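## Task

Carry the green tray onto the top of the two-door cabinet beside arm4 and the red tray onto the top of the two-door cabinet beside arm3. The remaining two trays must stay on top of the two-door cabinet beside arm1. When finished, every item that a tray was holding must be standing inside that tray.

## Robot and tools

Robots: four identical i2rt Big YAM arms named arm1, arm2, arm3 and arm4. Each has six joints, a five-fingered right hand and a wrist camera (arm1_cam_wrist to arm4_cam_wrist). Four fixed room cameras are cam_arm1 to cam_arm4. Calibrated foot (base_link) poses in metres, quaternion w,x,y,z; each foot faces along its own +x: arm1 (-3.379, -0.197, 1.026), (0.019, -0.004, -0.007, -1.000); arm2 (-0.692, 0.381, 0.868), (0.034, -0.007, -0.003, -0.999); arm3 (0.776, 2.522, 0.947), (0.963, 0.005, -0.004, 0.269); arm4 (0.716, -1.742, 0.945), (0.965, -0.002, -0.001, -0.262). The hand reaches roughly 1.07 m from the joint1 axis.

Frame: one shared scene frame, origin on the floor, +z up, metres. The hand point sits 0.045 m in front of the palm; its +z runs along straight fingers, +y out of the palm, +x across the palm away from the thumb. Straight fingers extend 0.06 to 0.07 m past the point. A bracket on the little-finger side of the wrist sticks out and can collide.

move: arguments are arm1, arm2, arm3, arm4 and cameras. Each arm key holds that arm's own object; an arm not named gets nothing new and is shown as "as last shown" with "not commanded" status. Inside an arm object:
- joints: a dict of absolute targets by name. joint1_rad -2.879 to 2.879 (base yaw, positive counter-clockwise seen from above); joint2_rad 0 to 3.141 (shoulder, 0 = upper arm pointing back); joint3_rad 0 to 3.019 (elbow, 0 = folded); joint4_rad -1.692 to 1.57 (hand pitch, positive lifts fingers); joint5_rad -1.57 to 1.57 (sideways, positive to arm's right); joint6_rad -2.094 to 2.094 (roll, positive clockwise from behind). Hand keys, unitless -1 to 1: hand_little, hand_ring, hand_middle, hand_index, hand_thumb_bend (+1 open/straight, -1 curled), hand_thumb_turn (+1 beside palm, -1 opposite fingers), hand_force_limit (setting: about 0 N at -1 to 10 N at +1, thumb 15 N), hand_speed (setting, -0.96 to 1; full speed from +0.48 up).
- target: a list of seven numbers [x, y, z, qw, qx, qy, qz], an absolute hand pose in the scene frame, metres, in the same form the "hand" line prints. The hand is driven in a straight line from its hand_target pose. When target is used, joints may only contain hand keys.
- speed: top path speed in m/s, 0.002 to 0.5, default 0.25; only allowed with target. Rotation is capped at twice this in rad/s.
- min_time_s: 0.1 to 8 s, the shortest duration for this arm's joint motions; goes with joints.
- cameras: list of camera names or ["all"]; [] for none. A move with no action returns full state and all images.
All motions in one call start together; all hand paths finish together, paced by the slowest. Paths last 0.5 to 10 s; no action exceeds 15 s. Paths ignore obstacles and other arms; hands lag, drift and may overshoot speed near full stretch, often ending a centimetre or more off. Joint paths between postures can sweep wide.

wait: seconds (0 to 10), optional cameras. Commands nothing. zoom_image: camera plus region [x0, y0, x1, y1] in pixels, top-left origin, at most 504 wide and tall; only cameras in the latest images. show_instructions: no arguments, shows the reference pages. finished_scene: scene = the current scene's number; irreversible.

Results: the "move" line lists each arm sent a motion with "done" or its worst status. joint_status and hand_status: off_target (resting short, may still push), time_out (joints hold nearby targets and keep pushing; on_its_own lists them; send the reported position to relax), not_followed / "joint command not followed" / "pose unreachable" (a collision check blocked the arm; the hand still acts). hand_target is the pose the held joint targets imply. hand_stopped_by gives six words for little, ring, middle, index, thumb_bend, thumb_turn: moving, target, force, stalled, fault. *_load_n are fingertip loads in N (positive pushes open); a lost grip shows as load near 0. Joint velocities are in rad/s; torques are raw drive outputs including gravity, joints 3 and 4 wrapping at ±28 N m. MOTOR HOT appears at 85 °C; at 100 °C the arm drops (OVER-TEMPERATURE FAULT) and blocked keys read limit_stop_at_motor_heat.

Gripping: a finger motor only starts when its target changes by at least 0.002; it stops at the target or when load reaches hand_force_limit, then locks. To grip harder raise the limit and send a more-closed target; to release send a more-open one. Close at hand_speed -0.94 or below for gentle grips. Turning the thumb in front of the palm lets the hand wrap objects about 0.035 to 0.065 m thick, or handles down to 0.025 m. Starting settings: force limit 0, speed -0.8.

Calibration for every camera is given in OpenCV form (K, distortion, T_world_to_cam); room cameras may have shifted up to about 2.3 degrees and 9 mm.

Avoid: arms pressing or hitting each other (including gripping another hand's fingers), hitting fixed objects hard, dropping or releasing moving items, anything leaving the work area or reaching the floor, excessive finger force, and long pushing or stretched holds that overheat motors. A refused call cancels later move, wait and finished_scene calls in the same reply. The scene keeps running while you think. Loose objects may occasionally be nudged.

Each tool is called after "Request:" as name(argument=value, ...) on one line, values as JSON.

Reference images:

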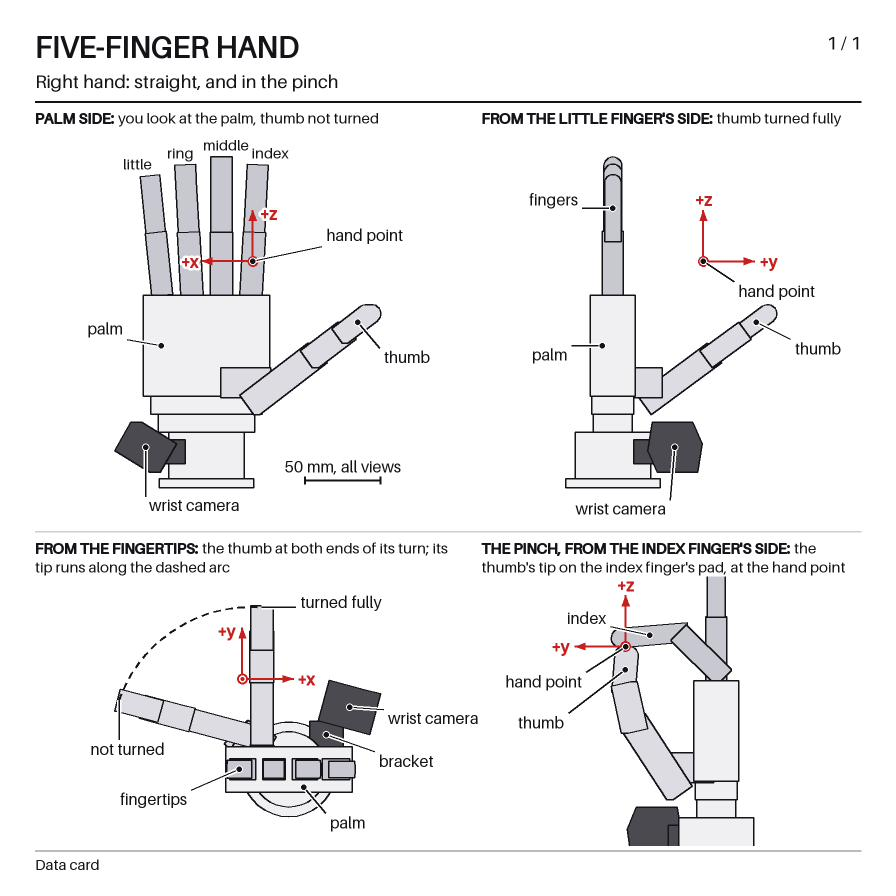

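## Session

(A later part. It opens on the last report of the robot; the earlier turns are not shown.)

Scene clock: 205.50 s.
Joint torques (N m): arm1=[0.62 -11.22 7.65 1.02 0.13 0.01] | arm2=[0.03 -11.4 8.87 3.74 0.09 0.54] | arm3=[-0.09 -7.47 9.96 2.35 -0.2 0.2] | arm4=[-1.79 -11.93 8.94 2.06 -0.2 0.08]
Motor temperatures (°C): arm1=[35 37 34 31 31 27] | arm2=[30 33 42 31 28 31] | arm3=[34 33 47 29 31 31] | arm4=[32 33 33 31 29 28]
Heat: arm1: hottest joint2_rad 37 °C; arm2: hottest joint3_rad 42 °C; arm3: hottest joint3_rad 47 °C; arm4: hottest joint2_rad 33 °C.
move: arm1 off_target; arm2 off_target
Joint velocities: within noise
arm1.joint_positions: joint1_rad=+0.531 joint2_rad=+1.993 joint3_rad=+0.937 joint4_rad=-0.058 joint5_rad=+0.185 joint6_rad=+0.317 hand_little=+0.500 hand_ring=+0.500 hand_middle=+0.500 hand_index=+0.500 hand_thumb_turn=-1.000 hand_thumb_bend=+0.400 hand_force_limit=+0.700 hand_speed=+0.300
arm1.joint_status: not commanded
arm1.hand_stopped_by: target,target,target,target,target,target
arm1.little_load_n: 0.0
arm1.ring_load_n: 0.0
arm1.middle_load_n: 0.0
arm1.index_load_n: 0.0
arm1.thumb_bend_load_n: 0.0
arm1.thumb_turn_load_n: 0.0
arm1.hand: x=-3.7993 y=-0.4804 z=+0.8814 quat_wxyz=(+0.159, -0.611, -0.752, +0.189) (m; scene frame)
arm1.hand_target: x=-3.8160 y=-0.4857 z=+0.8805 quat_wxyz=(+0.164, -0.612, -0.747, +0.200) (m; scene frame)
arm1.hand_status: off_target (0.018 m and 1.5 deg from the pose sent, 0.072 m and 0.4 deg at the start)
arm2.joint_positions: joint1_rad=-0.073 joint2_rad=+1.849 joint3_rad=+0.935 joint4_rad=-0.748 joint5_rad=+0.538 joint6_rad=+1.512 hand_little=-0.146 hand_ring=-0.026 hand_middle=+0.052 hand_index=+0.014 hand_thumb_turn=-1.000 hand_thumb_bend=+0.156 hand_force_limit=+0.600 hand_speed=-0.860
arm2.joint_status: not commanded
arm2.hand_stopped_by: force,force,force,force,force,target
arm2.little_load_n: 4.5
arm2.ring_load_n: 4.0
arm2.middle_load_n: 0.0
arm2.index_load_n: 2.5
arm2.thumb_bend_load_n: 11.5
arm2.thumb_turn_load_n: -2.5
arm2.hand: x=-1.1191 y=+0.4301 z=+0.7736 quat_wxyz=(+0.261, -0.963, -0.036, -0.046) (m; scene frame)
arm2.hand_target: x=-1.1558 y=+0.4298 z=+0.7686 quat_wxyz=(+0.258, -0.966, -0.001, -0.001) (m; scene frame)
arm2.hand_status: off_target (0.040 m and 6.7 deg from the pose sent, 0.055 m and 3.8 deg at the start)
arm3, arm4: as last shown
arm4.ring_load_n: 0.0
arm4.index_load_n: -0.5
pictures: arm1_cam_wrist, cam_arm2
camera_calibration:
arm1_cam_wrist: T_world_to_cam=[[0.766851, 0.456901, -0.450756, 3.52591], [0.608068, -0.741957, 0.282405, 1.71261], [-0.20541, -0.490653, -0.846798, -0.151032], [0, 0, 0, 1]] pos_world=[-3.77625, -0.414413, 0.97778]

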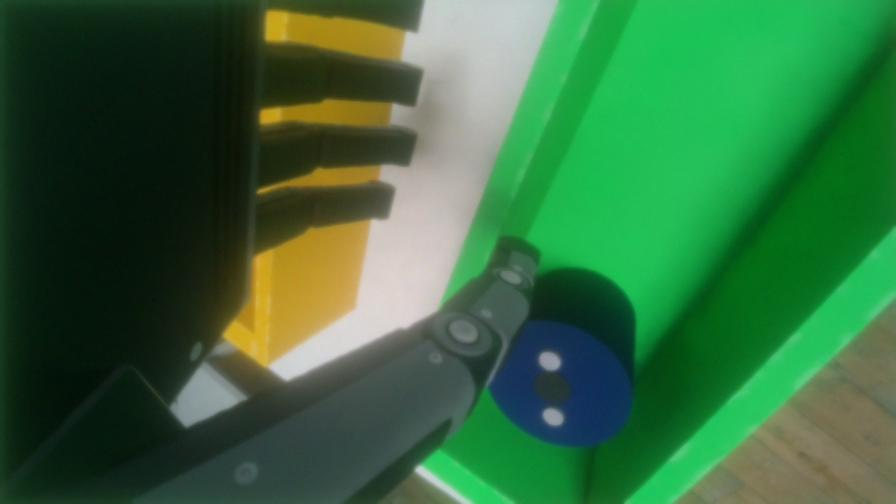

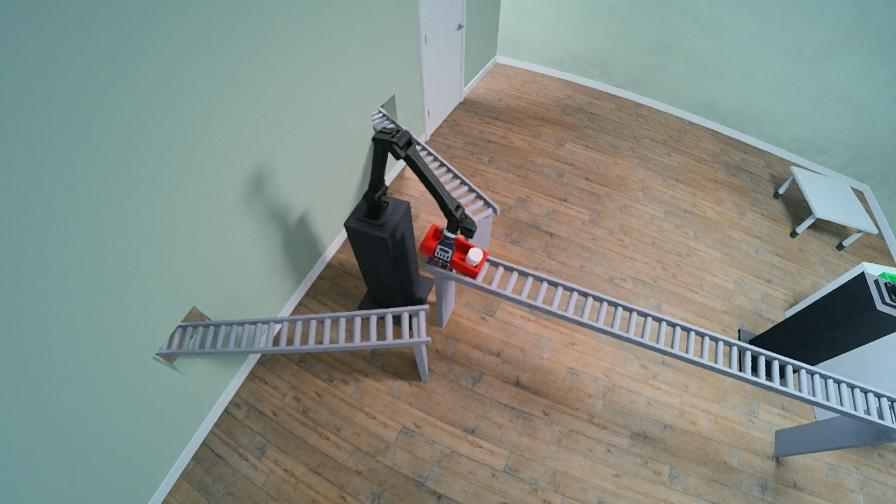

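Request:
move(arm1={"target": [-3.822, -0.4872, 0.80, 0.1641, -0.6125, -0.747, 0.2001], "speed": 0.1}, arm2={"target": [-1.205, 0.43, 0.82, 0.2588, -0.9659, 0, 0], "speed": 0.1}, cameras=["arm1_cam_wrist", "cam_arm2", "cam_arm1", "arm2_cam_wrist"])

Request:
zoom_image(camera="cam_arm2", region=[410, 180, 510, 290])

Request:
zoom_image(camera="cam_arm1", region=[270, 170, 360, 240])

Scene clock: 210.83 s.
Joint torques (N m): arm1=[0.62 -12.51 6.28 1.09 0.03 -0.03] | arm2=[1.2 -14.21 14.06 1.28 0.24 0.58] | arm3=[-0.09 -7.47 9.98 2.35 -0.2 0.19] | arm4=[-1.9 -12.4 9.03 2.13 -0.21 0.1]
Motor temperatures (°C): arm1=[35 37 35 31 31 27] | arm2=[30 33 42 31 28 31] | arm3=[34 33 47 29 31 31] | arm4=[32 33 33 31 29 28]
Heat: arm1: hottest joint2_rad 37 °C; arm2: hottest joint3_rad 42 °C; arm3: hottest joint3_rad 47 °C; arm4: hottest joint2_rad 33 °C.
move: arm1 off_target; arm2 off_target
Joint velocities: within noise
arm1.joint_positions: joint1_rad=+0.525 joint2_rad=+2.205 joint3_rad=+0.988 joint4_rad=+0.103 joint5_rad=+0.185 joint6_rad=+0.316 hand_little=+0.500 hand_ring=+0.500 hand_middle=+0.500 hand_index=+0.500 hand_thumb_turn=-1.000 hand_thumb_bend=+0.400 hand_force_limit=+0.700 hand_speed=+0.300
arm1.joint_status: not commanded
arm1.hand_stopped_by: target,target,target,target,target,target
arm1.little_load_n: 0.0
arm1.ring_load_n: 0.0
arm1.middle_load_n: 0.0
arm1.index_load_n: 0.0
arm1.thumb_bend_load_n: 0.5
arm1.thumb_turn_load_n: 0.5
arm1.hand: x=-3.8067 y=-0.4824 z=+0.8028 quat_wxyz=(+0.159, -0.613, -0.750, +0.189) (m; scene frame)
arm1.hand_target: x=-3.8216 y=-0.4868 z=+0.8004 quat_wxyz=(+0.164, -0.612, -0.747, +0.200) (m; scene frame)
arm1.hand_status: off_target (0.016 m and 1.5 deg from the pose sent, 0.085 m and 1.5 deg at the start)
arm2.joint_positions: joint1_rad=-0.073 joint2_rad=+1.849 joint3_rad=+1.051 joint4_rad=-0.886 joint5_rad=+0.533 joint6_rad=+1.512 hand_little=-0.146 hand_ring=-0.026 hand_middle=+0.053 hand_index=+0.014 hand_thumb_turn=-1.000 hand_thumb_bend=+0.156 hand_force_limit=+0.600 hand_speed=-0.860
arm2.joint_status: not commanded
arm2.hand_stopped_by: force,force,force,force,force,target
arm2.little_load_n: 0.0
arm2.ring_load_n: 2.0
arm2.middle_load_n: 2.0
arm2.index_load_n: 10.0
arm2.thumb_bend_load_n: 13.0
arm2.thumb_turn_load_n: 2.5
arm2.hand: x=-1.1463 y=+0.4294 z=+0.8028 quat_wxyz=(+0.258, -0.964, -0.039, -0.056) (m; scene frame)
arm2.hand_target: x=-1.2009 y=+0.4297 z=+0.8242 quat_wxyz=(+0.258, -0.966, -0.001, +0.001) (m; scene frame)
arm2.hand_status: off_target (0.061 m and 7.9 deg from the pose sent, 0.098 m and 6.7 deg at the start)
arm3, arm4: as last shown
arm3.ring_load_n: 0.0
arm4.index_load_n: 0.0
pictures: arm1_cam_wrist, arm2_cam_wrist, cam_arm1, cam_arm2
camera_calibration:
arm1_cam_wrist: T_world_to_cam=[[0.769326, 0.452859, -0.450619, 3.5044], [0.604064, -0.745241, 0.282353, 1.72096], [-0.207954, -0.489424, -0.846888, -0.229132], [0, 0, 0, 1]] pos_world=[-3.78324, -0.416609, 0.89918]
arm2_cam_wrist: T_world_to_cam=[[0.33645, -0.833001, -0.439215, 1.09387], [-0.847765, -0.470989, 0.243852, -0.968339], [-0.409994, 0.290307, -0.864654, 0.222102], [0, 0, 0, 1]] pos_world=[-1.0979, 0.390639, 0.908617]

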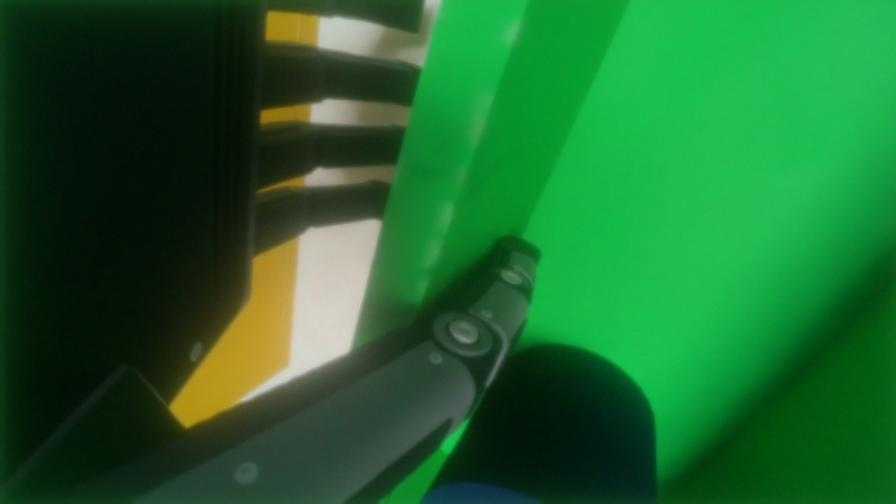

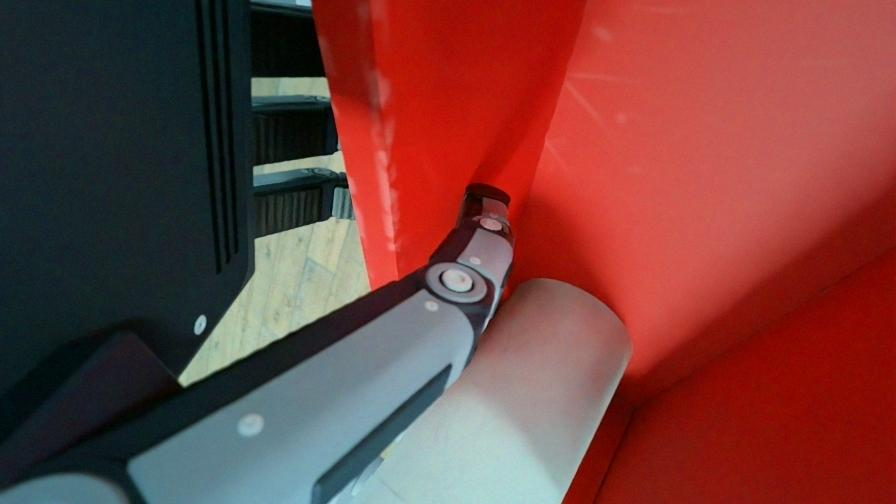

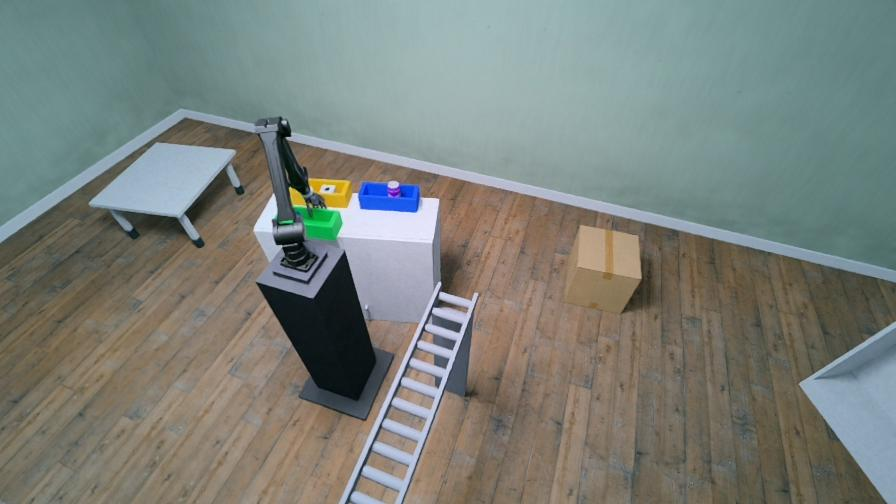

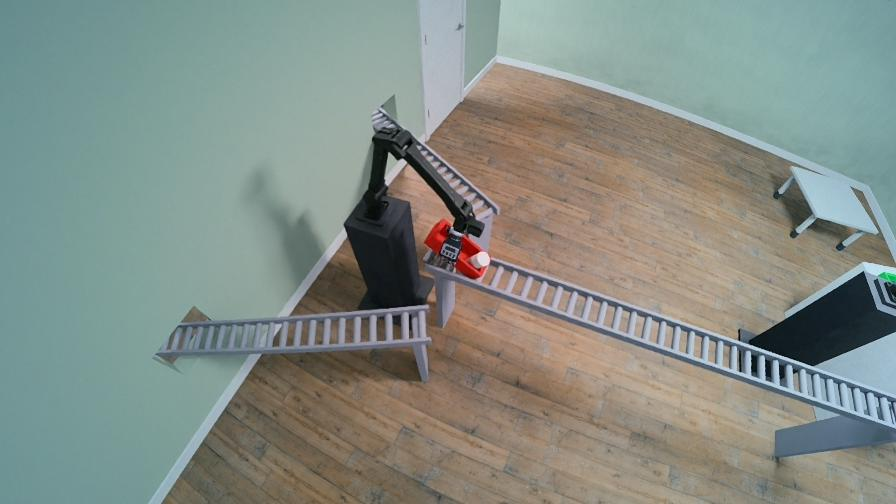

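Scaled by 4.582 from the camera's 896x504 image, which has a finer 1280x720 frame.

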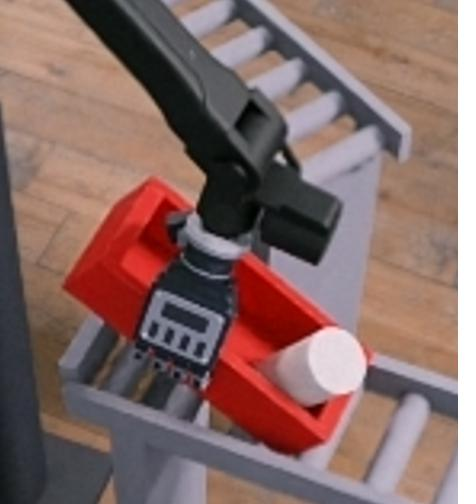

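Scaled by 5.600 from the camera's 896x504 image, which has a finer 1280x720 frame.

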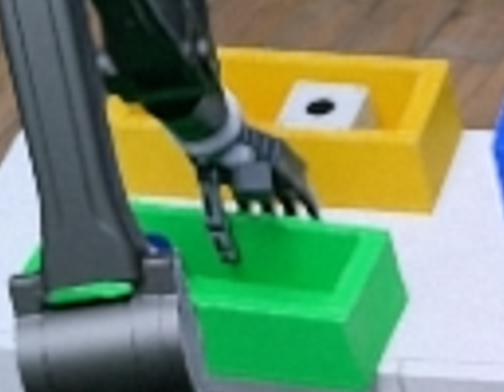

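Request:
move(arm1={"joints": {"hand_speed": -0.86, "hand_force_limit": 0.1, "hand_little": -0.4, "hand_ring": -0.4, "hand_middle": -0.4, "hand_index": -0.4, "hand_thumb_bend": -0.6}}, arm2={"target": [-1.2, 0.43, 0.778, 0.2588, -0.9659, 0, 0], "speed": 0.08}, cameras=["arm1_cam_wrist", "cam_arm2"])

Request:
zoom_image(camera="cam_arm2", region=[410, 180, 510, 290])

Scene clock: 219.30 s.
Joint torques (N m): arm1=[0.62 -12.86 6.22 1.01 0.06 -0.02] | arm2=[0.97 -10.81 10.85 4.31 0 0.58] | arm3=[-0.09 -7.47 9.98 2.35 -0.19 0.19] | arm4=[-1.96 -11.75 9.01 2.09 -0.22 0.09]
Motor temperatures (°C): arm1=[35 37 35 32 31 27] | arm2=[30 33 43 31 28 31] | arm3=[34 33 47 29 31 31] | arm4=[32 33 33 31 29 28]
Heat: arm1: hottest joint2_rad 37 °C; arm2: hottest joint3_rad 43 °C; arm3: hottest joint3_rad 47 °C; arm4: hottest joint2_rad 33 °C.
move: arm1 off_target; arm2 off_target
Joint velocities: within noise
arm1.joint_positions: joint1_rad=+0.525 joint2_rad=+2.210 joint3_rad=+0.988 joint4_rad=+0.105 joint5_rad=+0.184 joint6_rad=+0.315 hand_little=-0.134 hand_ring=+0.009 hand_middle=+0.075 hand_index=+0.035 hand_thumb_turn=-1.000 hand_thumb_bend=+0.179 hand_force_limit=+0.100 hand_speed=-0.860
arm1.joint_status: hand_little off_target (ended at -0.134, target -0.400); hand_ring off_target (ended at +0.009, target -0.400); hand_middle off_target (ended at +0.075, target -0.400); hand_index off_target (ended at +0.035, target -0.400); hand_thumb_bend off_target (ended at +0.179, target -0.600); the others done
arm1.hand_stopped_by: force,force,force,force,force,target
arm1.little_load_n: 4.0
arm1.ring_load_n: 0.0
arm1.middle_load_n: 5.0
arm1.index_load_n: 5.5
arm1.thumb_bend_load_n: 10.5
arm1.thumb_turn_load_n: 3.5
arm1.hand: x=-3.8060 y=-0.4820 z=+0.8008 quat_wxyz=(+0.159, -0.613, -0.751, +0.188) (m; scene frame)
arm1.hand_target: x=-3.8217 y=-0.4869 z=+0.8006 quat_wxyz=(+0.164, -0.613, -0.747, +0.200) (m; scene frame)
arm1.hand_status: not commanded
arm2.joint_positions: joint1_rad=-0.073 joint2_rad=+1.881 joint3_rad=+1.051 joint4_rad=-0.856 joint5_rad=+0.541 joint6_rad=+1.510 hand_little=-0.146 hand_ring=-0.026 hand_middle=+0.052 hand_index=+0.014 hand_thumb_turn=-1.000 hand_thumb_bend=+0.156 hand_force_limit=+0.600 hand_speed=-0.860
arm2.joint_status: not commanded
arm2.hand_stopped_by: force,force,force,force,force,target
arm2.little_load_n: 0.5
arm2.ring_load_n: 2.5
arm2.middle_load_n: 0.0
arm2.index_load_n: 4.0
arm2.thumb_bend_load_n: 11.0
arm2.thumb_turn_load_n: -3.5
arm2.hand: x=-1.1481 y=+0.4308 z=+0.7893 quat_wxyz=(+0.262, -0.963, -0.040, -0.057) (m; scene frame)
arm2.hand_target: x=-1.1960 y=+0.4297 z=+0.7833 quat_wxyz=(+0.258, -0.966, -0.001, -0.001) (m; scene frame)
arm2.hand_status: off_target (0.053 m and 8.0 deg from the pose sent, 0.059 m and 7.9 deg at the start)
arm3.joint_positions: joint1_rad=-1.579 joint2_rad=+1.188 joint3_rad=+1.011 joint4_rad=-0.616 joint5_rad=+0.003 joint6_rad=-0.013 hand_little=+0.400 hand_ring=+0.400 hand_middle=+0.400 hand_index=+0.400 hand_thumb_turn=-1.000 hand_thumb_bend=+0.450 hand_force_limit=+0.000 hand_speed=+0.000
arm3.joint_status: not commanded
arm3.hand_stopped_by: target,target,target,target,target,target
arm3.little_load_n: 0.0
arm3.ring_load_n: 0.0
arm3.middle_load_n: 0.5
arm3.index_load_n: 0.0
arm3.thumb_bend_load_n: 0.0
arm3.thumb_turn_load_n: 0.0
arm3.hand: x=+1.0370 y=+2.1343 z=+1.1496 quat_wxyz=(-0.100, +0.248, -0.893, +0.362) (m; scene frame)
arm3.hand_target: x=+1.0355 y=+2.1316 z=+1.1416 quat_wxyz=(-0.102, +0.240, -0.897, +0.358) (m; scene frame)
arm3.hand_status: not commanded
arm4.joint_positions: joint1_rad=+1.446 joint2_rad=+1.742 joint3_rad=+1.148 joint4_rad=-0.268 joint5_rad=-0.058 joint6_rad=-0.079 hand_little=+0.500 hand_ring=+0.500 hand_middle=+0.500 hand_index=+0.500 hand_thumb_turn=-1.000 hand_thumb_bend=+0.400 hand_force_limit=+0.000 hand_speed=+0.000
arm4.joint_status: not commanded
arm4.hand_stopped_by: target,target,target,target,target,target
arm4.little_load_n: 0.0
arm4.ring_load_n: 0.0
arm4.middle_load_n: 0.0
arm4.index_load_n: 0.0
arm4.thumb_bend_load_n: 0.0
arm4.thumb_turn_load_n: 0.0
arm4.hand: x=+1.0504 y=-1.2471 z=+0.9787 quat_wxyz=(-0.332, +0.902, -0.257, +0.100) (m; scene frame)
arm4.hand_target: x=+1.0515 y=-1.2471 z=+0.9736 quat_wxyz=(-0.333, +0.900, -0.261, +0.099) (m; scene frame)
arm4.hand_status: not commanded
pictures: arm1_cam_wrist, cam_arm2
camera_calibration:
arm1_cam_wrist: T_world_to_cam=[[0.769383, 0.454725, -0.448637, 3.50236], [0.60481, -0.744564, 0.28254, 1.72438], [-0.20556, -0.488722, -0.847877, -0.220194], [0, 0, 0, 1]] pos_world=[-3.78284, -0.416312, 0.897381]

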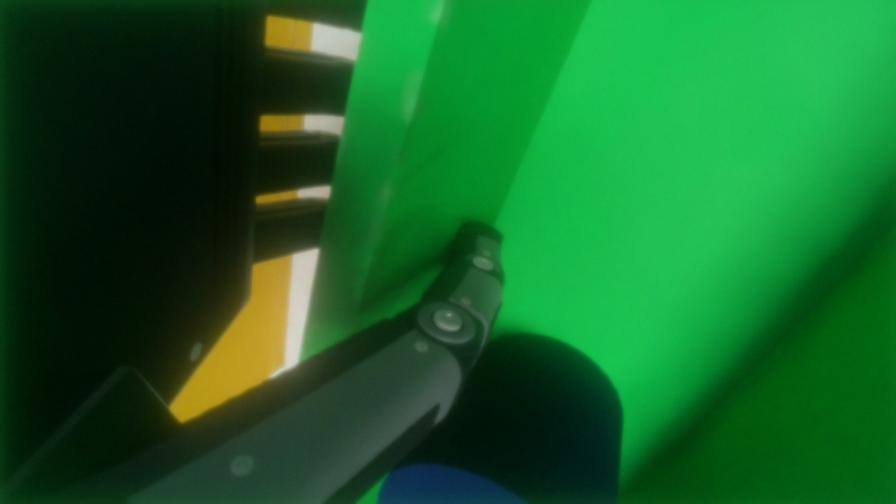

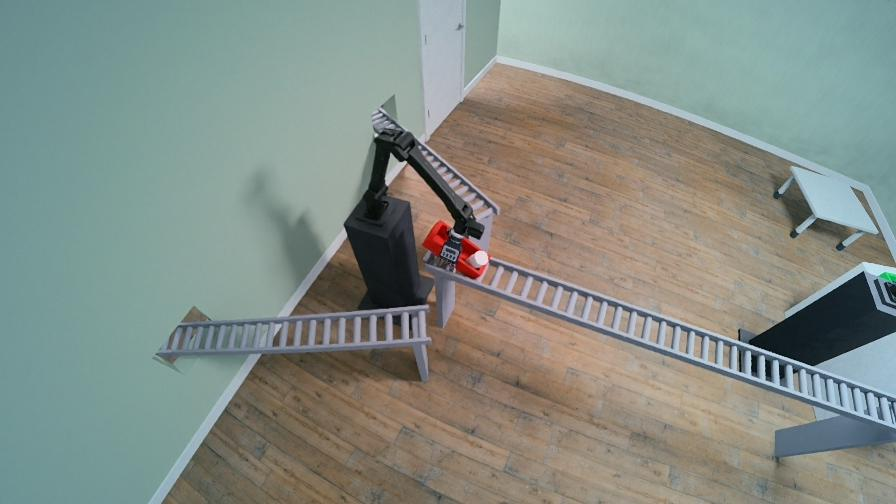

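Scaled by 4.582 from the camera's 896x504 image, which has a finer 1280x720 frame.

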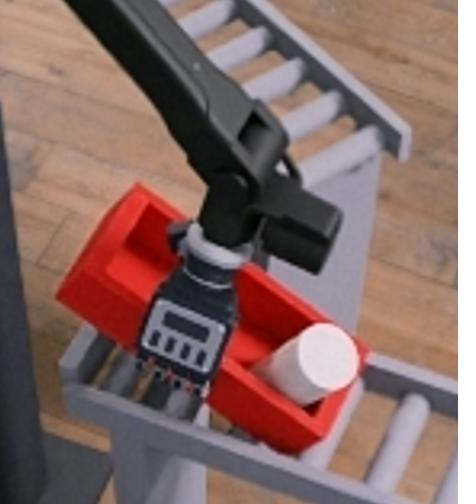

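Request:
move(arm1={"joints": {"hand_speed": -0.86, "hand_force_limit": 0.75, "hand_little": -0.5, "hand_ring": -0.5, "hand_middle": -0.5, "hand_index": -0.5, "hand_thumb_bend": -0.7}}, arm2={"target": [-1.2, 0.43, 0.757, 0.2588, -0.9659, 0, 0], "speed": 0.08}, cameras=["cam_arm1", "cam_arm2"])

Request:
zoom_image(camera="cam_arm2", region=[410, 180, 510, 290])

Scene clock: 222.33 s.
Joint torques (N m): arm1=[0.62 -12.92 6.22 0.91 0.06 -0.01] | arm2=[0.56 -11.75 10 4.34 0.02 0.62] | arm3=[-0.09 -7.47 9.96 2.35 -0.19 0.19] | arm4=[-1.73 -12.45 9.07 2.25 -0.18 0.08]
Motor temperatures (°C): arm1=[35 37 35 32 31 27] | arm2=[30 33 43 31 28 31] | arm3=[34 33 47 29 31 31] | arm4=[32 33 33 31 29 28]
Heat: arm1: hottest joint2_rad 37 °C; arm2: hottest joint3_rad 43 °C; arm3: hottest joint3_rad 47 °C; arm4: hottest joint2_rad 33 °C.
move: arm1 off_target; arm2 off_target
Joint velocities: within noise
arm1.joint_positions: joint1_rad=+0.525 joint2_rad=+2.210 joint3_rad=+0.988 joint4_rad=+0.108 joint5_rad=+0.184 joint6_rad=+0.314 hand_little=-0.222 hand_ring=-0.039 hand_middle=+0.064 hand_index=+0.025 hand_thumb_turn=-1.000 hand_thumb_bend=+0.181 hand_force_limit=+0.750 hand_speed=-0.860
arm1.joint_status: hand_little off_target (ended at -0.222, target -0.500); hand_ring off_target (ended at -0.039, target -0.500); hand_middle off_target (ended at +0.064, target -0.500); hand_index off_target (ended at +0.025, target -0.500); hand_thumb_bend off_target (ended at +0.181, target -0.700); the others done
arm1.hand_stopped_by: force,force,force,force,force,target
arm1.little_load_n: 8.5
arm1.ring_load_n: 3.5
arm1.middle_load_n: 1.0
arm1.index_load_n: 12.0
arm1.thumb_bend_load_n: 18.0
arm1.thumb_turn_load_n: 9.0
arm1.hand: x=-3.8064 y=-0.4822 z=+0.8008 quat_wxyz=(+0.159, -0.612, -0.751, +0.189) (m; scene frame)
arm1.hand_target: x=-3.8217 y=-0.4869 z=+0.8005 quat_wxyz=(+0.164, -0.612, -0.747, +0.200) (m; scene frame)
arm1.hand_status: not commanded
arm2.joint_positions: joint1_rad=-0.073 joint2_rad=+1.928 joint3_rad=+1.051 joint4_rad=-0.805 joint5_rad=+0.540 joint6_rad=+1.503 hand_little=-0.146 hand_ring=-0.026 hand_middle=+0.052 hand_index=+0.014 hand_thumb_turn=-1.000 hand_thumb_bend=+0.156 hand_force_limit=+0.600 hand_speed=-0.860
arm2.joint_status: not commanded
arm2.hand_stopped_by: force,force,force,force,force,target
arm2.little_load_n: 2.0
arm2.ring_load_n: 2.5
arm2.middle_load_n: 0.0
arm2.index_load_n: 3.0
arm2.thumb_bend_load_n: 11.5
arm2.thumb_turn_load_n: -3.5
arm2.hand: x=-1.1513 y=+0.4303 z=+0.7685 quat_wxyz=(+0.261, -0.963, -0.043, -0.056) (m; scene frame)
arm2.hand_target: x=-1.1964 y=+0.4297 z=+0.7619 quat_wxyz=(+0.258, -0.966, -0.001, -0.001) (m; scene frame)
arm2.hand_status: off_target (0.050 m and 8.1 deg from the pose sent, 0.061 m and 8.0 deg at the start)
arm3, arm4: as last shown
arm3.middle_load_n: 0.0
arm4.middle_load_n: -0.5
pictures: cam_arm1, cam_arm2

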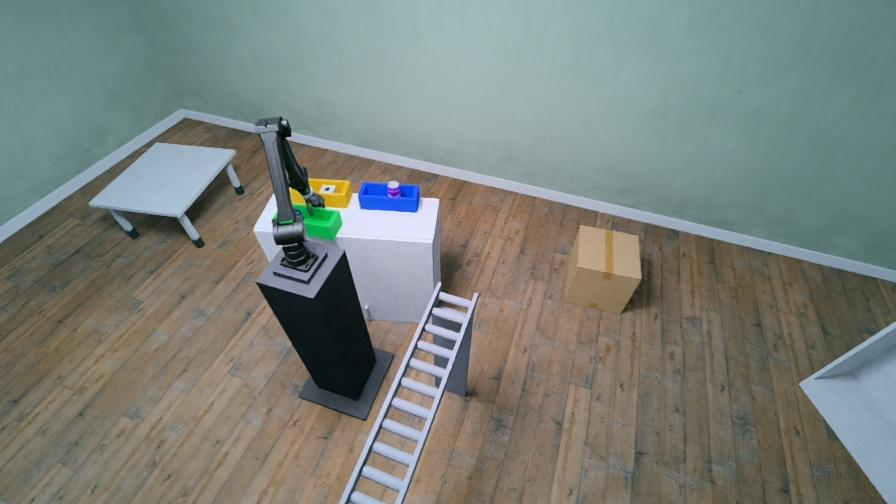

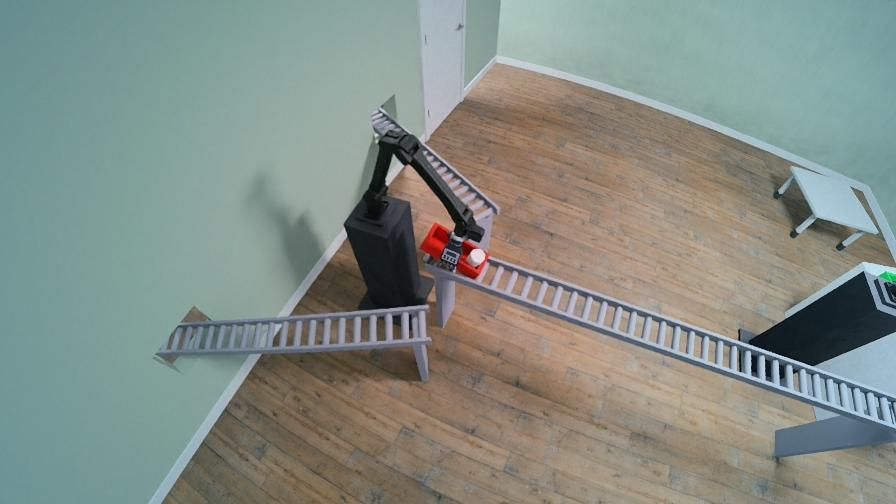

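Scaled by 4.582 from the camera's 896x504 image, which has a finer 1280x720 frame.

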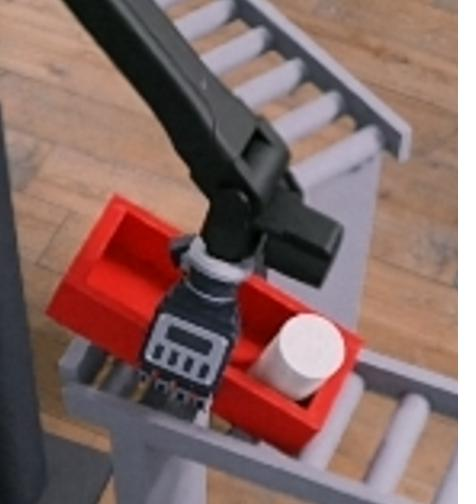

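Request:
move(arm1={"target": [-3.815, -0.485, 0.865, 0.1641, -0.6125, -0.747, 0.2001], "speed": 0.08}, arm2={"target": [-1.225, 0.43, 0.742, 0.2588, -0.9659, 0, 0], "speed": 0.08}, cameras=["cam_arm1", "cam_arm2"])

Request:
zoom_image(camera="cam_arm2", region=[410, 180, 510, 290])

Request:
zoom_image(camera="cam_arm1", region=[270, 170, 360, 240])

Scene clock: 225.23 s.
Joint torques (N m): arm1=[1.08 -17.14 4.82 0.2 -0.02 0.06] | arm2=[0.5 -11.46 14.84 3.73 0.03 0.77] | arm3=[-0.09 -7.41 9.98 2.35 -0.19 0.19] | arm4=[-1.73 -12.04 8.98 2.18 -0.2 0.08]
Motor temperatures (°C): arm1=[35 37 35 32 31 27] | arm2=[30 33 44 31 28 32] | arm3=[34 33 47 29 31 31] | arm4=[32 33 33 31 29 28]
Heat: arm1: hottest joint2_rad 37 °C; arm2: hottest joint3_rad 44 °C; arm3: hottest joint3_rad 47 °C; arm4: hottest joint2_rad 33 °C.
move: arm1 off_target; arm2 off_target
Joint velocities: within noise
arm1.joint_positions: joint1_rad=+0.525 joint2_rad=+2.096 joint3_rad=+0.963 joint4_rad=+0.005 joint5_rad=+0.188 joint6_rad=+0.311 hand_little=-0.222 hand_ring=-0.039 hand_middle=+0.064 hand_index=+0.025 hand_thumb_turn=-1.000 hand_thumb_bend=+0.182 hand_force_limit=+0.750 hand_speed=-0.860
arm1.joint_status: not commanded
arm1.hand_stopped_by: force,force,force,force,force,target
arm1.little_load_n: 5.0
arm1.ring_load_n: 3.0
arm1.middle_load_n: 2.0
arm1.index_load_n: 14.0
arm1.thumb_bend_load_n: 19.5
arm1.thumb_turn_load_n: 10.5
arm1.hand: x=-3.8027 y=-0.4783 z=+0.8427 quat_wxyz=(+0.159, -0.612, -0.753, +0.181) (m; scene frame)
arm1.hand_target: x=-3.8148 y=-0.4849 z=+0.8645 quat_wxyz=(+0.164, -0.612, -0.747, +0.200) (m; scene frame)
arm1.hand_status: off_target (0.026 m and 2.4 deg from the pose sent, 0.065 m and 1.5 deg at the start)
arm2.joint_positions: joint1_rad=-0.073 joint2_rad=+1.976 joint3_rad=+1.058 joint4_rad=-0.796 joint5_rad=+0.537 joint6_rad=+1.492 hand_little=-0.146 hand_ring=-0.026 hand_middle=+0.052 hand_index=+0.014 hand_thumb_turn=-1.000 hand_thumb_bend=+0.156 hand_force_limit=+0.600 hand_speed=-0.860
arm2.joint_status: not commanded
arm2.hand_stopped_by: force,force,force,force,force,target
arm2.little_load_n: 3.5
arm2.ring_load_n: 4.0
arm2.middle_load_n: 0.5
arm2.index_load_n: 3.0
arm2.thumb_bend_load_n: 12.0
arm2.thumb_turn_load_n: -3.5
arm2.hand: x=-1.1454 y=+0.4294 z=+0.7491 quat_wxyz=(+0.259, -0.962, -0.052, -0.073) (m; scene frame)
arm2.hand_target: x=-1.2176 y=+0.4294 z=+0.7516 quat_wxyz=(+0.257, -0.967, -0.001, +0.000) (m; scene frame)
arm2.hand_status: off_target (0.080 m and 10.3 deg from the pose sent, 0.078 m and 8.1 deg at the start)
arm3, arm4: as last shown
arm4.middle_load_n: 0.0
pictures: cam_arm1, cam_arm2

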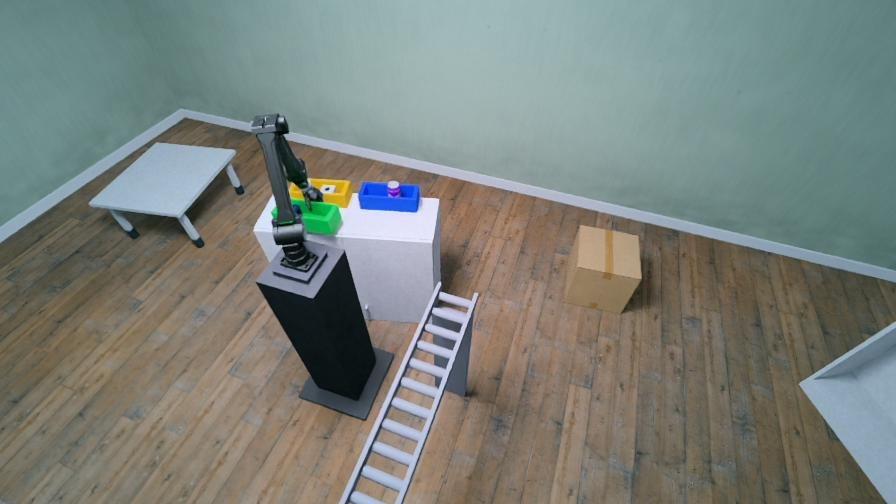

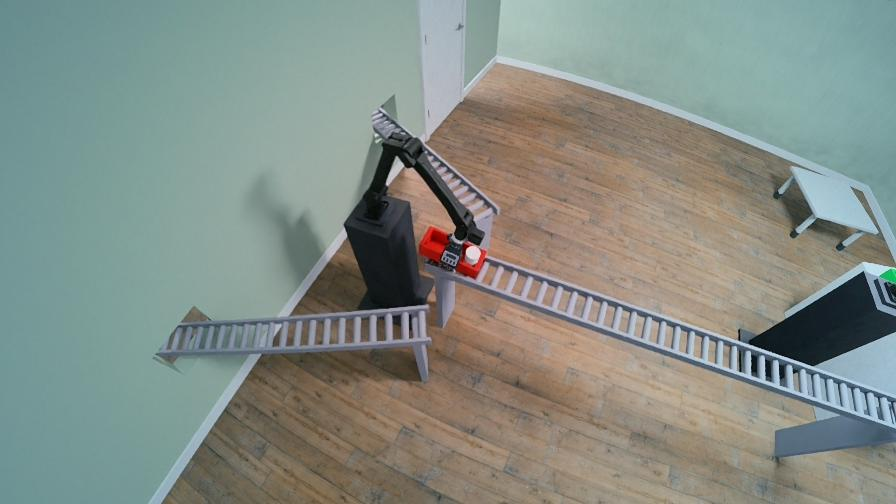

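Scaled by 4.582 from the camera's 896x504 image, which has a finer 1280x720 frame.

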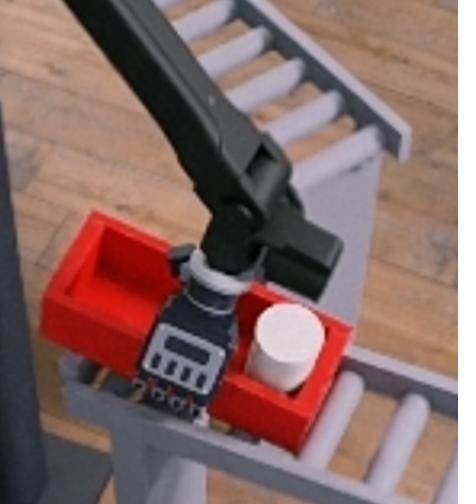

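Scaled by 5.600 from the camera's 896x504 image, which has a finer 1280x720 frame.

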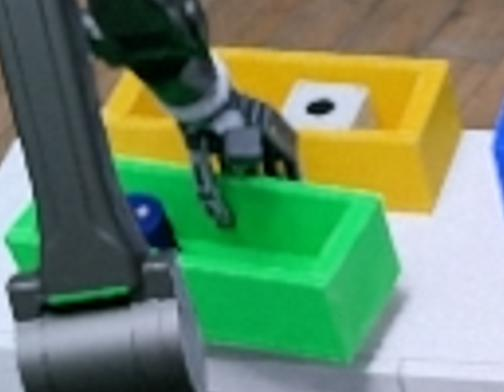

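Request:
move(arm1={"target": [-3.81, -0.483, 0.99, 0.1641, -0.6125, -0.747, 0.2001], "speed": 0.15}, arm2={"target": [-1.175, 0.43, 0.785, 0.2588, -0.9659, 0, 0], "speed": 0.06}, cameras=["cam_arm1", "cam_arm2"])

Request:
zoom_image(camera="cam_arm2", region=[410, 180, 510, 290])

Request:
zoom_image(camera="cam_arm1", region=[270, 150, 360, 240])

Scene clock: 235.37 s.
Joint torques (N m): arm1=[1.44 -15.33 8.66 0.13 -0.02 0.1] | arm2=[0.38 -17.61 7.05 0.65 0.53 0.22] | arm3=[-0.09 -7.47 9.96 2.35 -0.19 0.19] | arm4=[-1.49 -12.1 8.94 2.17 -0.21 0.08]
Motor temperatures (°C): arm1=[35 37 35 31 31 27] | arm2=[30 34 46 31 28 32] | arm3=[34 33 47 29 31 31] | arm4=[31 33 33 31 29 28]
Heat: arm1: hottest joint2_rad 37 °C; arm2: hottest joint3_rad 46 °C; arm3: hottest joint3_rad 47 °C; arm4: hottest joint2_rad 33 °C.
move: arm1 off_target; arm2 off_target
Joint velocities: within noise
arm1.joint_positions: joint1_rad=+0.525 joint2_rad=+1.799 joint3_rad=+0.950 joint4_rad=-0.304 joint5_rad=+0.190 joint6_rad=+0.311 hand_little=-0.222 hand_ring=-0.039 hand_middle=+0.064 hand_index=+0.025 hand_thumb_turn=-1.000 hand_thumb_bend=+0.182 hand_force_limit=+0.750 hand_speed=-0.860
arm1.joint_status: not commanded
arm1.hand_stopped_by: force,force,force,force,force,target
arm1.little_load_n: 5.0
arm1.ring_load_n: 2.5
arm1.middle_load_n: 2.0
arm1.index_load_n: 14.0
arm1.thumb_bend_load_n: 19.5
arm1.thumb_turn_load_n: 10.5
arm1.hand: x=-3.7917 y=-0.4699 z=+0.9604 quat_wxyz=(+0.156, -0.613, -0.756, +0.170) (m; scene frame)
arm1.hand_target: x=-3.8093 y=-0.4826 z=+0.9899 quat_wxyz=(+0.164, -0.612, -0.747, +0.200) (m; scene frame)
arm1.hand_status: off_target (0.037 m and 3.7 deg from the pose sent, 0.148 m and 2.4 deg at the start)
arm2.joint_positions: joint1_rad=-0.073 joint2_rad=+1.917 joint3_rad=+1.020 joint4_rad=-0.742 joint5_rad=+0.528 joint6_rad=+1.545 hand_little=-0.146 hand_ring=-0.026 hand_middle=+0.052 hand_index=+0.014 hand_thumb_turn=-1.000 hand_thumb_bend=+0.156 hand_force_limit=+0.600 hand_speed=-0.860
arm2.joint_status: not commanded
arm2.hand_stopped_by: force,force,force,force,force,target
arm2.little_load_n: 0.5
arm2.ring_load_n: 3.0
arm2.middle_load_n: 1.0
arm2.index_load_n: 6.5
arm2.thumb_bend_load_n: 12.5
arm2.thumb_turn_load_n: 4.0
arm2.hand: x=-1.1557 y=+0.4290 z=+0.7659 quat_wxyz=(+0.257, -0.966, -0.017, -0.030) (m; scene frame)
arm2.hand_target: x=-1.1747 y=+0.4299 z=+0.7853 quat_wxyz=(+0.259, -0.966, +0.000, +0.000) (m; scene frame)
arm2.hand_status: off_target (0.027 m and 4.0 deg from the pose sent, 0.047 m and 10.3 deg at the start)
arm3, arm4: as last shown
pictures: cam_arm1, cam_arm2

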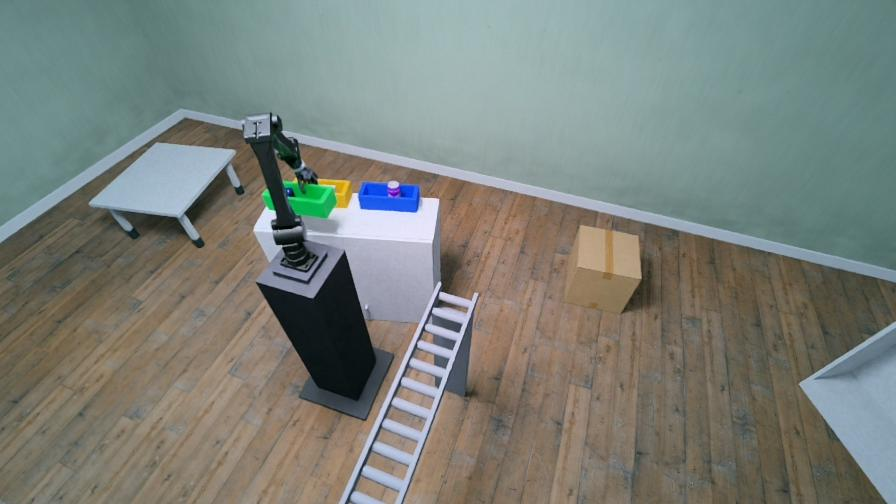

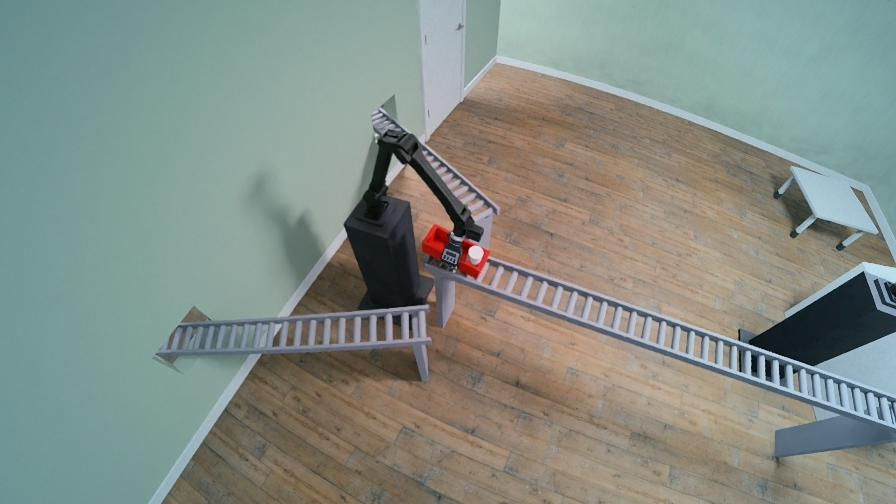

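Scaled by 4.582 from the camera's 896x504 image, which has a finer 1280x720 frame.

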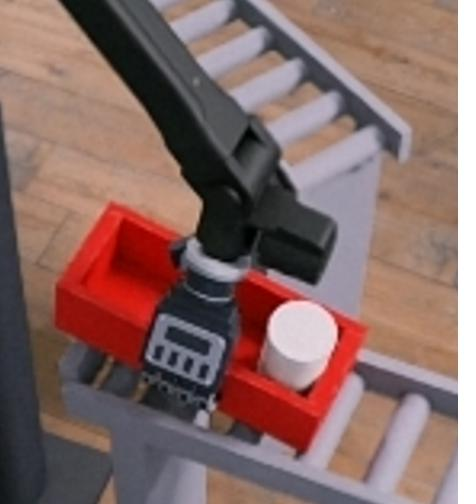

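Scaled by 5.600 from the camera's 896x504 image, which has a finer 1280x720 frame.

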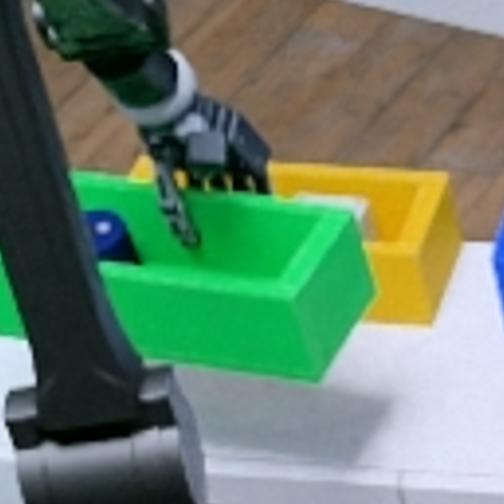

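Request:
move(arm1={"joints": {"joint1_rad": -1.763, "joint2_rad": 1.8, "joint3_rad": 1.2, "joint4_rad": -0.25, "joint5_rad": -0.077, "joint6_rad": -0.12}, "min_time_s": 4.5}, arm2={"target": [-1.2, 0.43, 0.745, 0.2588, -0.9659, 0, 0], "speed": 0.06}, cameras=["cam_arm1", "cam_arm2"])

Request:
zoom_image(camera="cam_arm2", region=[410, 200, 510, 290])

Request:
zoom_image(camera="cam_arm1", region=[350, 230, 530, 400])

Scene clock: 246.37 s.
Joint torques (N m): arm1=[1.85 -13.92 12.6 1.47 -0.4 0.09] | arm2=[0.97 -12.69 8.38 0.81 0.34 0.17] | arm3=[-0.09 -7.47 9.98 2.35 -0.19 0.2] | arm4=[-1.55 -12.16 9.02 2.1 -0.2 0.07]
Motor temperatures (°C): arm1=[35 37 36 31 31 27] | arm2=[30 34 45 31 28 31] | arm3=[34 33 47 29 31 31] | arm4=[31 33 33 31 29 28]
Heat: arm1: hottest joint2_rad 37 °C; arm2: hottest joint3_rad 45 °C; arm3: hottest joint3_rad 47 °C; arm4: hottest joint2_rad 33 °C.
move: arm1 done; arm2 off_target
Joint velocities: within noise
arm1.joint_positions: joint1_rad=-1.769 joint2_rad=+1.802 joint3_rad=+1.134 joint4_rad=-0.273 joint5_rad=-0.069 joint6_rad=-0.126 hand_little=-0.222 hand_ring=-0.039 hand_middle=+0.064 hand_index=+0.025 hand_thumb_turn=-1.000 hand_thumb_bend=+0.182 hand_force_limit=+0.750 hand_speed=-0.860
arm1.joint_status: all done
arm1.hand_stopped_by: force,force,force,force,force,target
arm1.little_load_n: 5.0
arm1.ring_load_n: 3.0
arm1.middle_load_n: 2.0
arm1.index_load_n: 13.5
arm1.thumb_bend_load_n: 20.0
arm1.thumb_turn_load_n: 10.5
arm1.hand: x=-3.3216 y=+0.3808 z=+1.0113 quat_wxyz=(+0.304, -0.953, +0.007, -0.008) (m; scene frame)
arm1.hand_target: x=-3.3211 y=+0.4185 z=+1.0431 quat_wxyz=(+0.347, -0.938, +0.004, -0.009) (m; scene frame)
arm1.hand_status: not commanded
arm2.joint_positions: joint1_rad=-0.073 joint2_rad=+1.970 joint3_rad=+1.073 joint4_rad=-0.687 joint5_rad=+0.534 joint6_rad=+1.551 hand_little=-0.146 hand_ring=-0.026 hand_middle=+0.052 hand_index=+0.014 hand_thumb_turn=-1.000 hand_thumb_bend=+0.156 hand_force_limit=+0.600 hand_speed=-0.860
arm2.joint_status: not commanded
arm2.hand_stopped_by: force,force,force,force,force,target
arm2.little_load_n: 0.0
arm2.ring_load_n: 2.5
arm2.middle_load_n: 0.5
arm2.index_load_n: 6.5
arm2.thumb_bend_load_n: 12.0
arm2.thumb_turn_load_n: 4.5
arm2.hand: x=-1.1891 y=+0.4305 z=+0.7570 quat_wxyz=(+0.261, -0.965, -0.006, -0.003) (m; scene frame)
arm2.hand_target: x=-1.1993 y=+0.4299 z=+0.7453 quat_wxyz=(+0.259, -0.966, +0.000, +0.000) (m; scene frame)
arm2.hand_status: off_target (0.016 m and 0.8 deg from the pose sent, 0.049 m and 4.0 deg at the start)
arm3, arm4: as last shown
arm4.thumb_turn_load_n: 0.5
pictures: cam_arm1, cam_arm2

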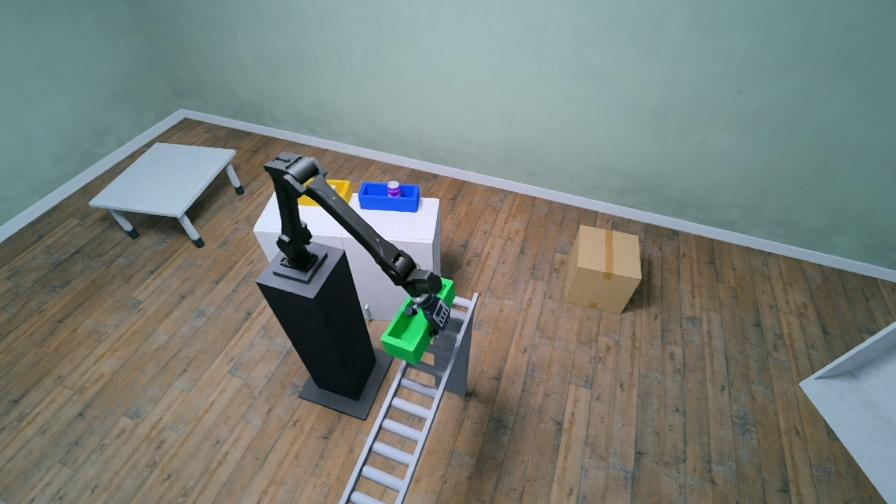

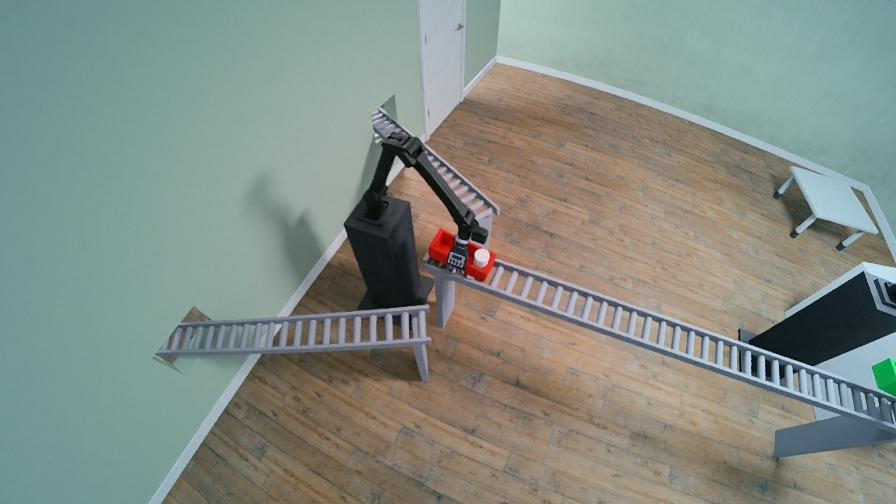

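Scaled by 5.040 from the camera's 896x504 image, which has a finer 1280x720 frame.

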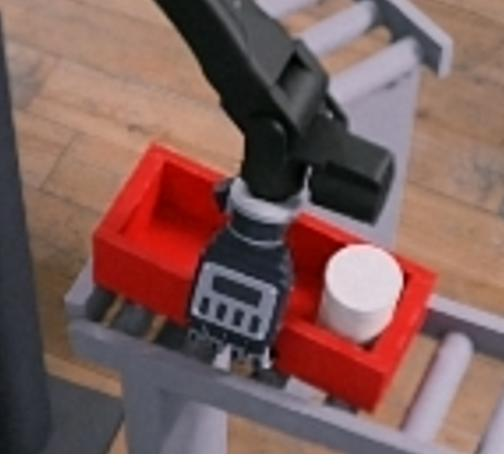

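Scaled by 2.800 from the camera's 896x504 image, which has a finer 1280x720 frame.

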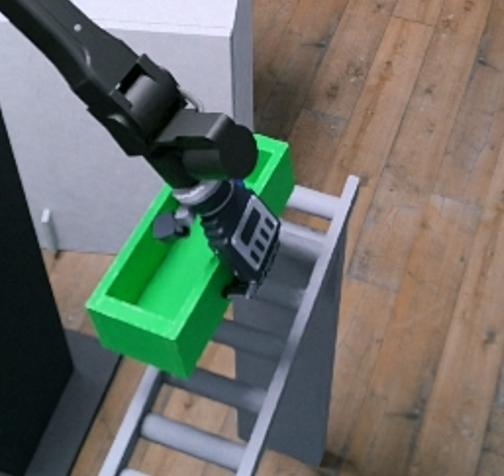

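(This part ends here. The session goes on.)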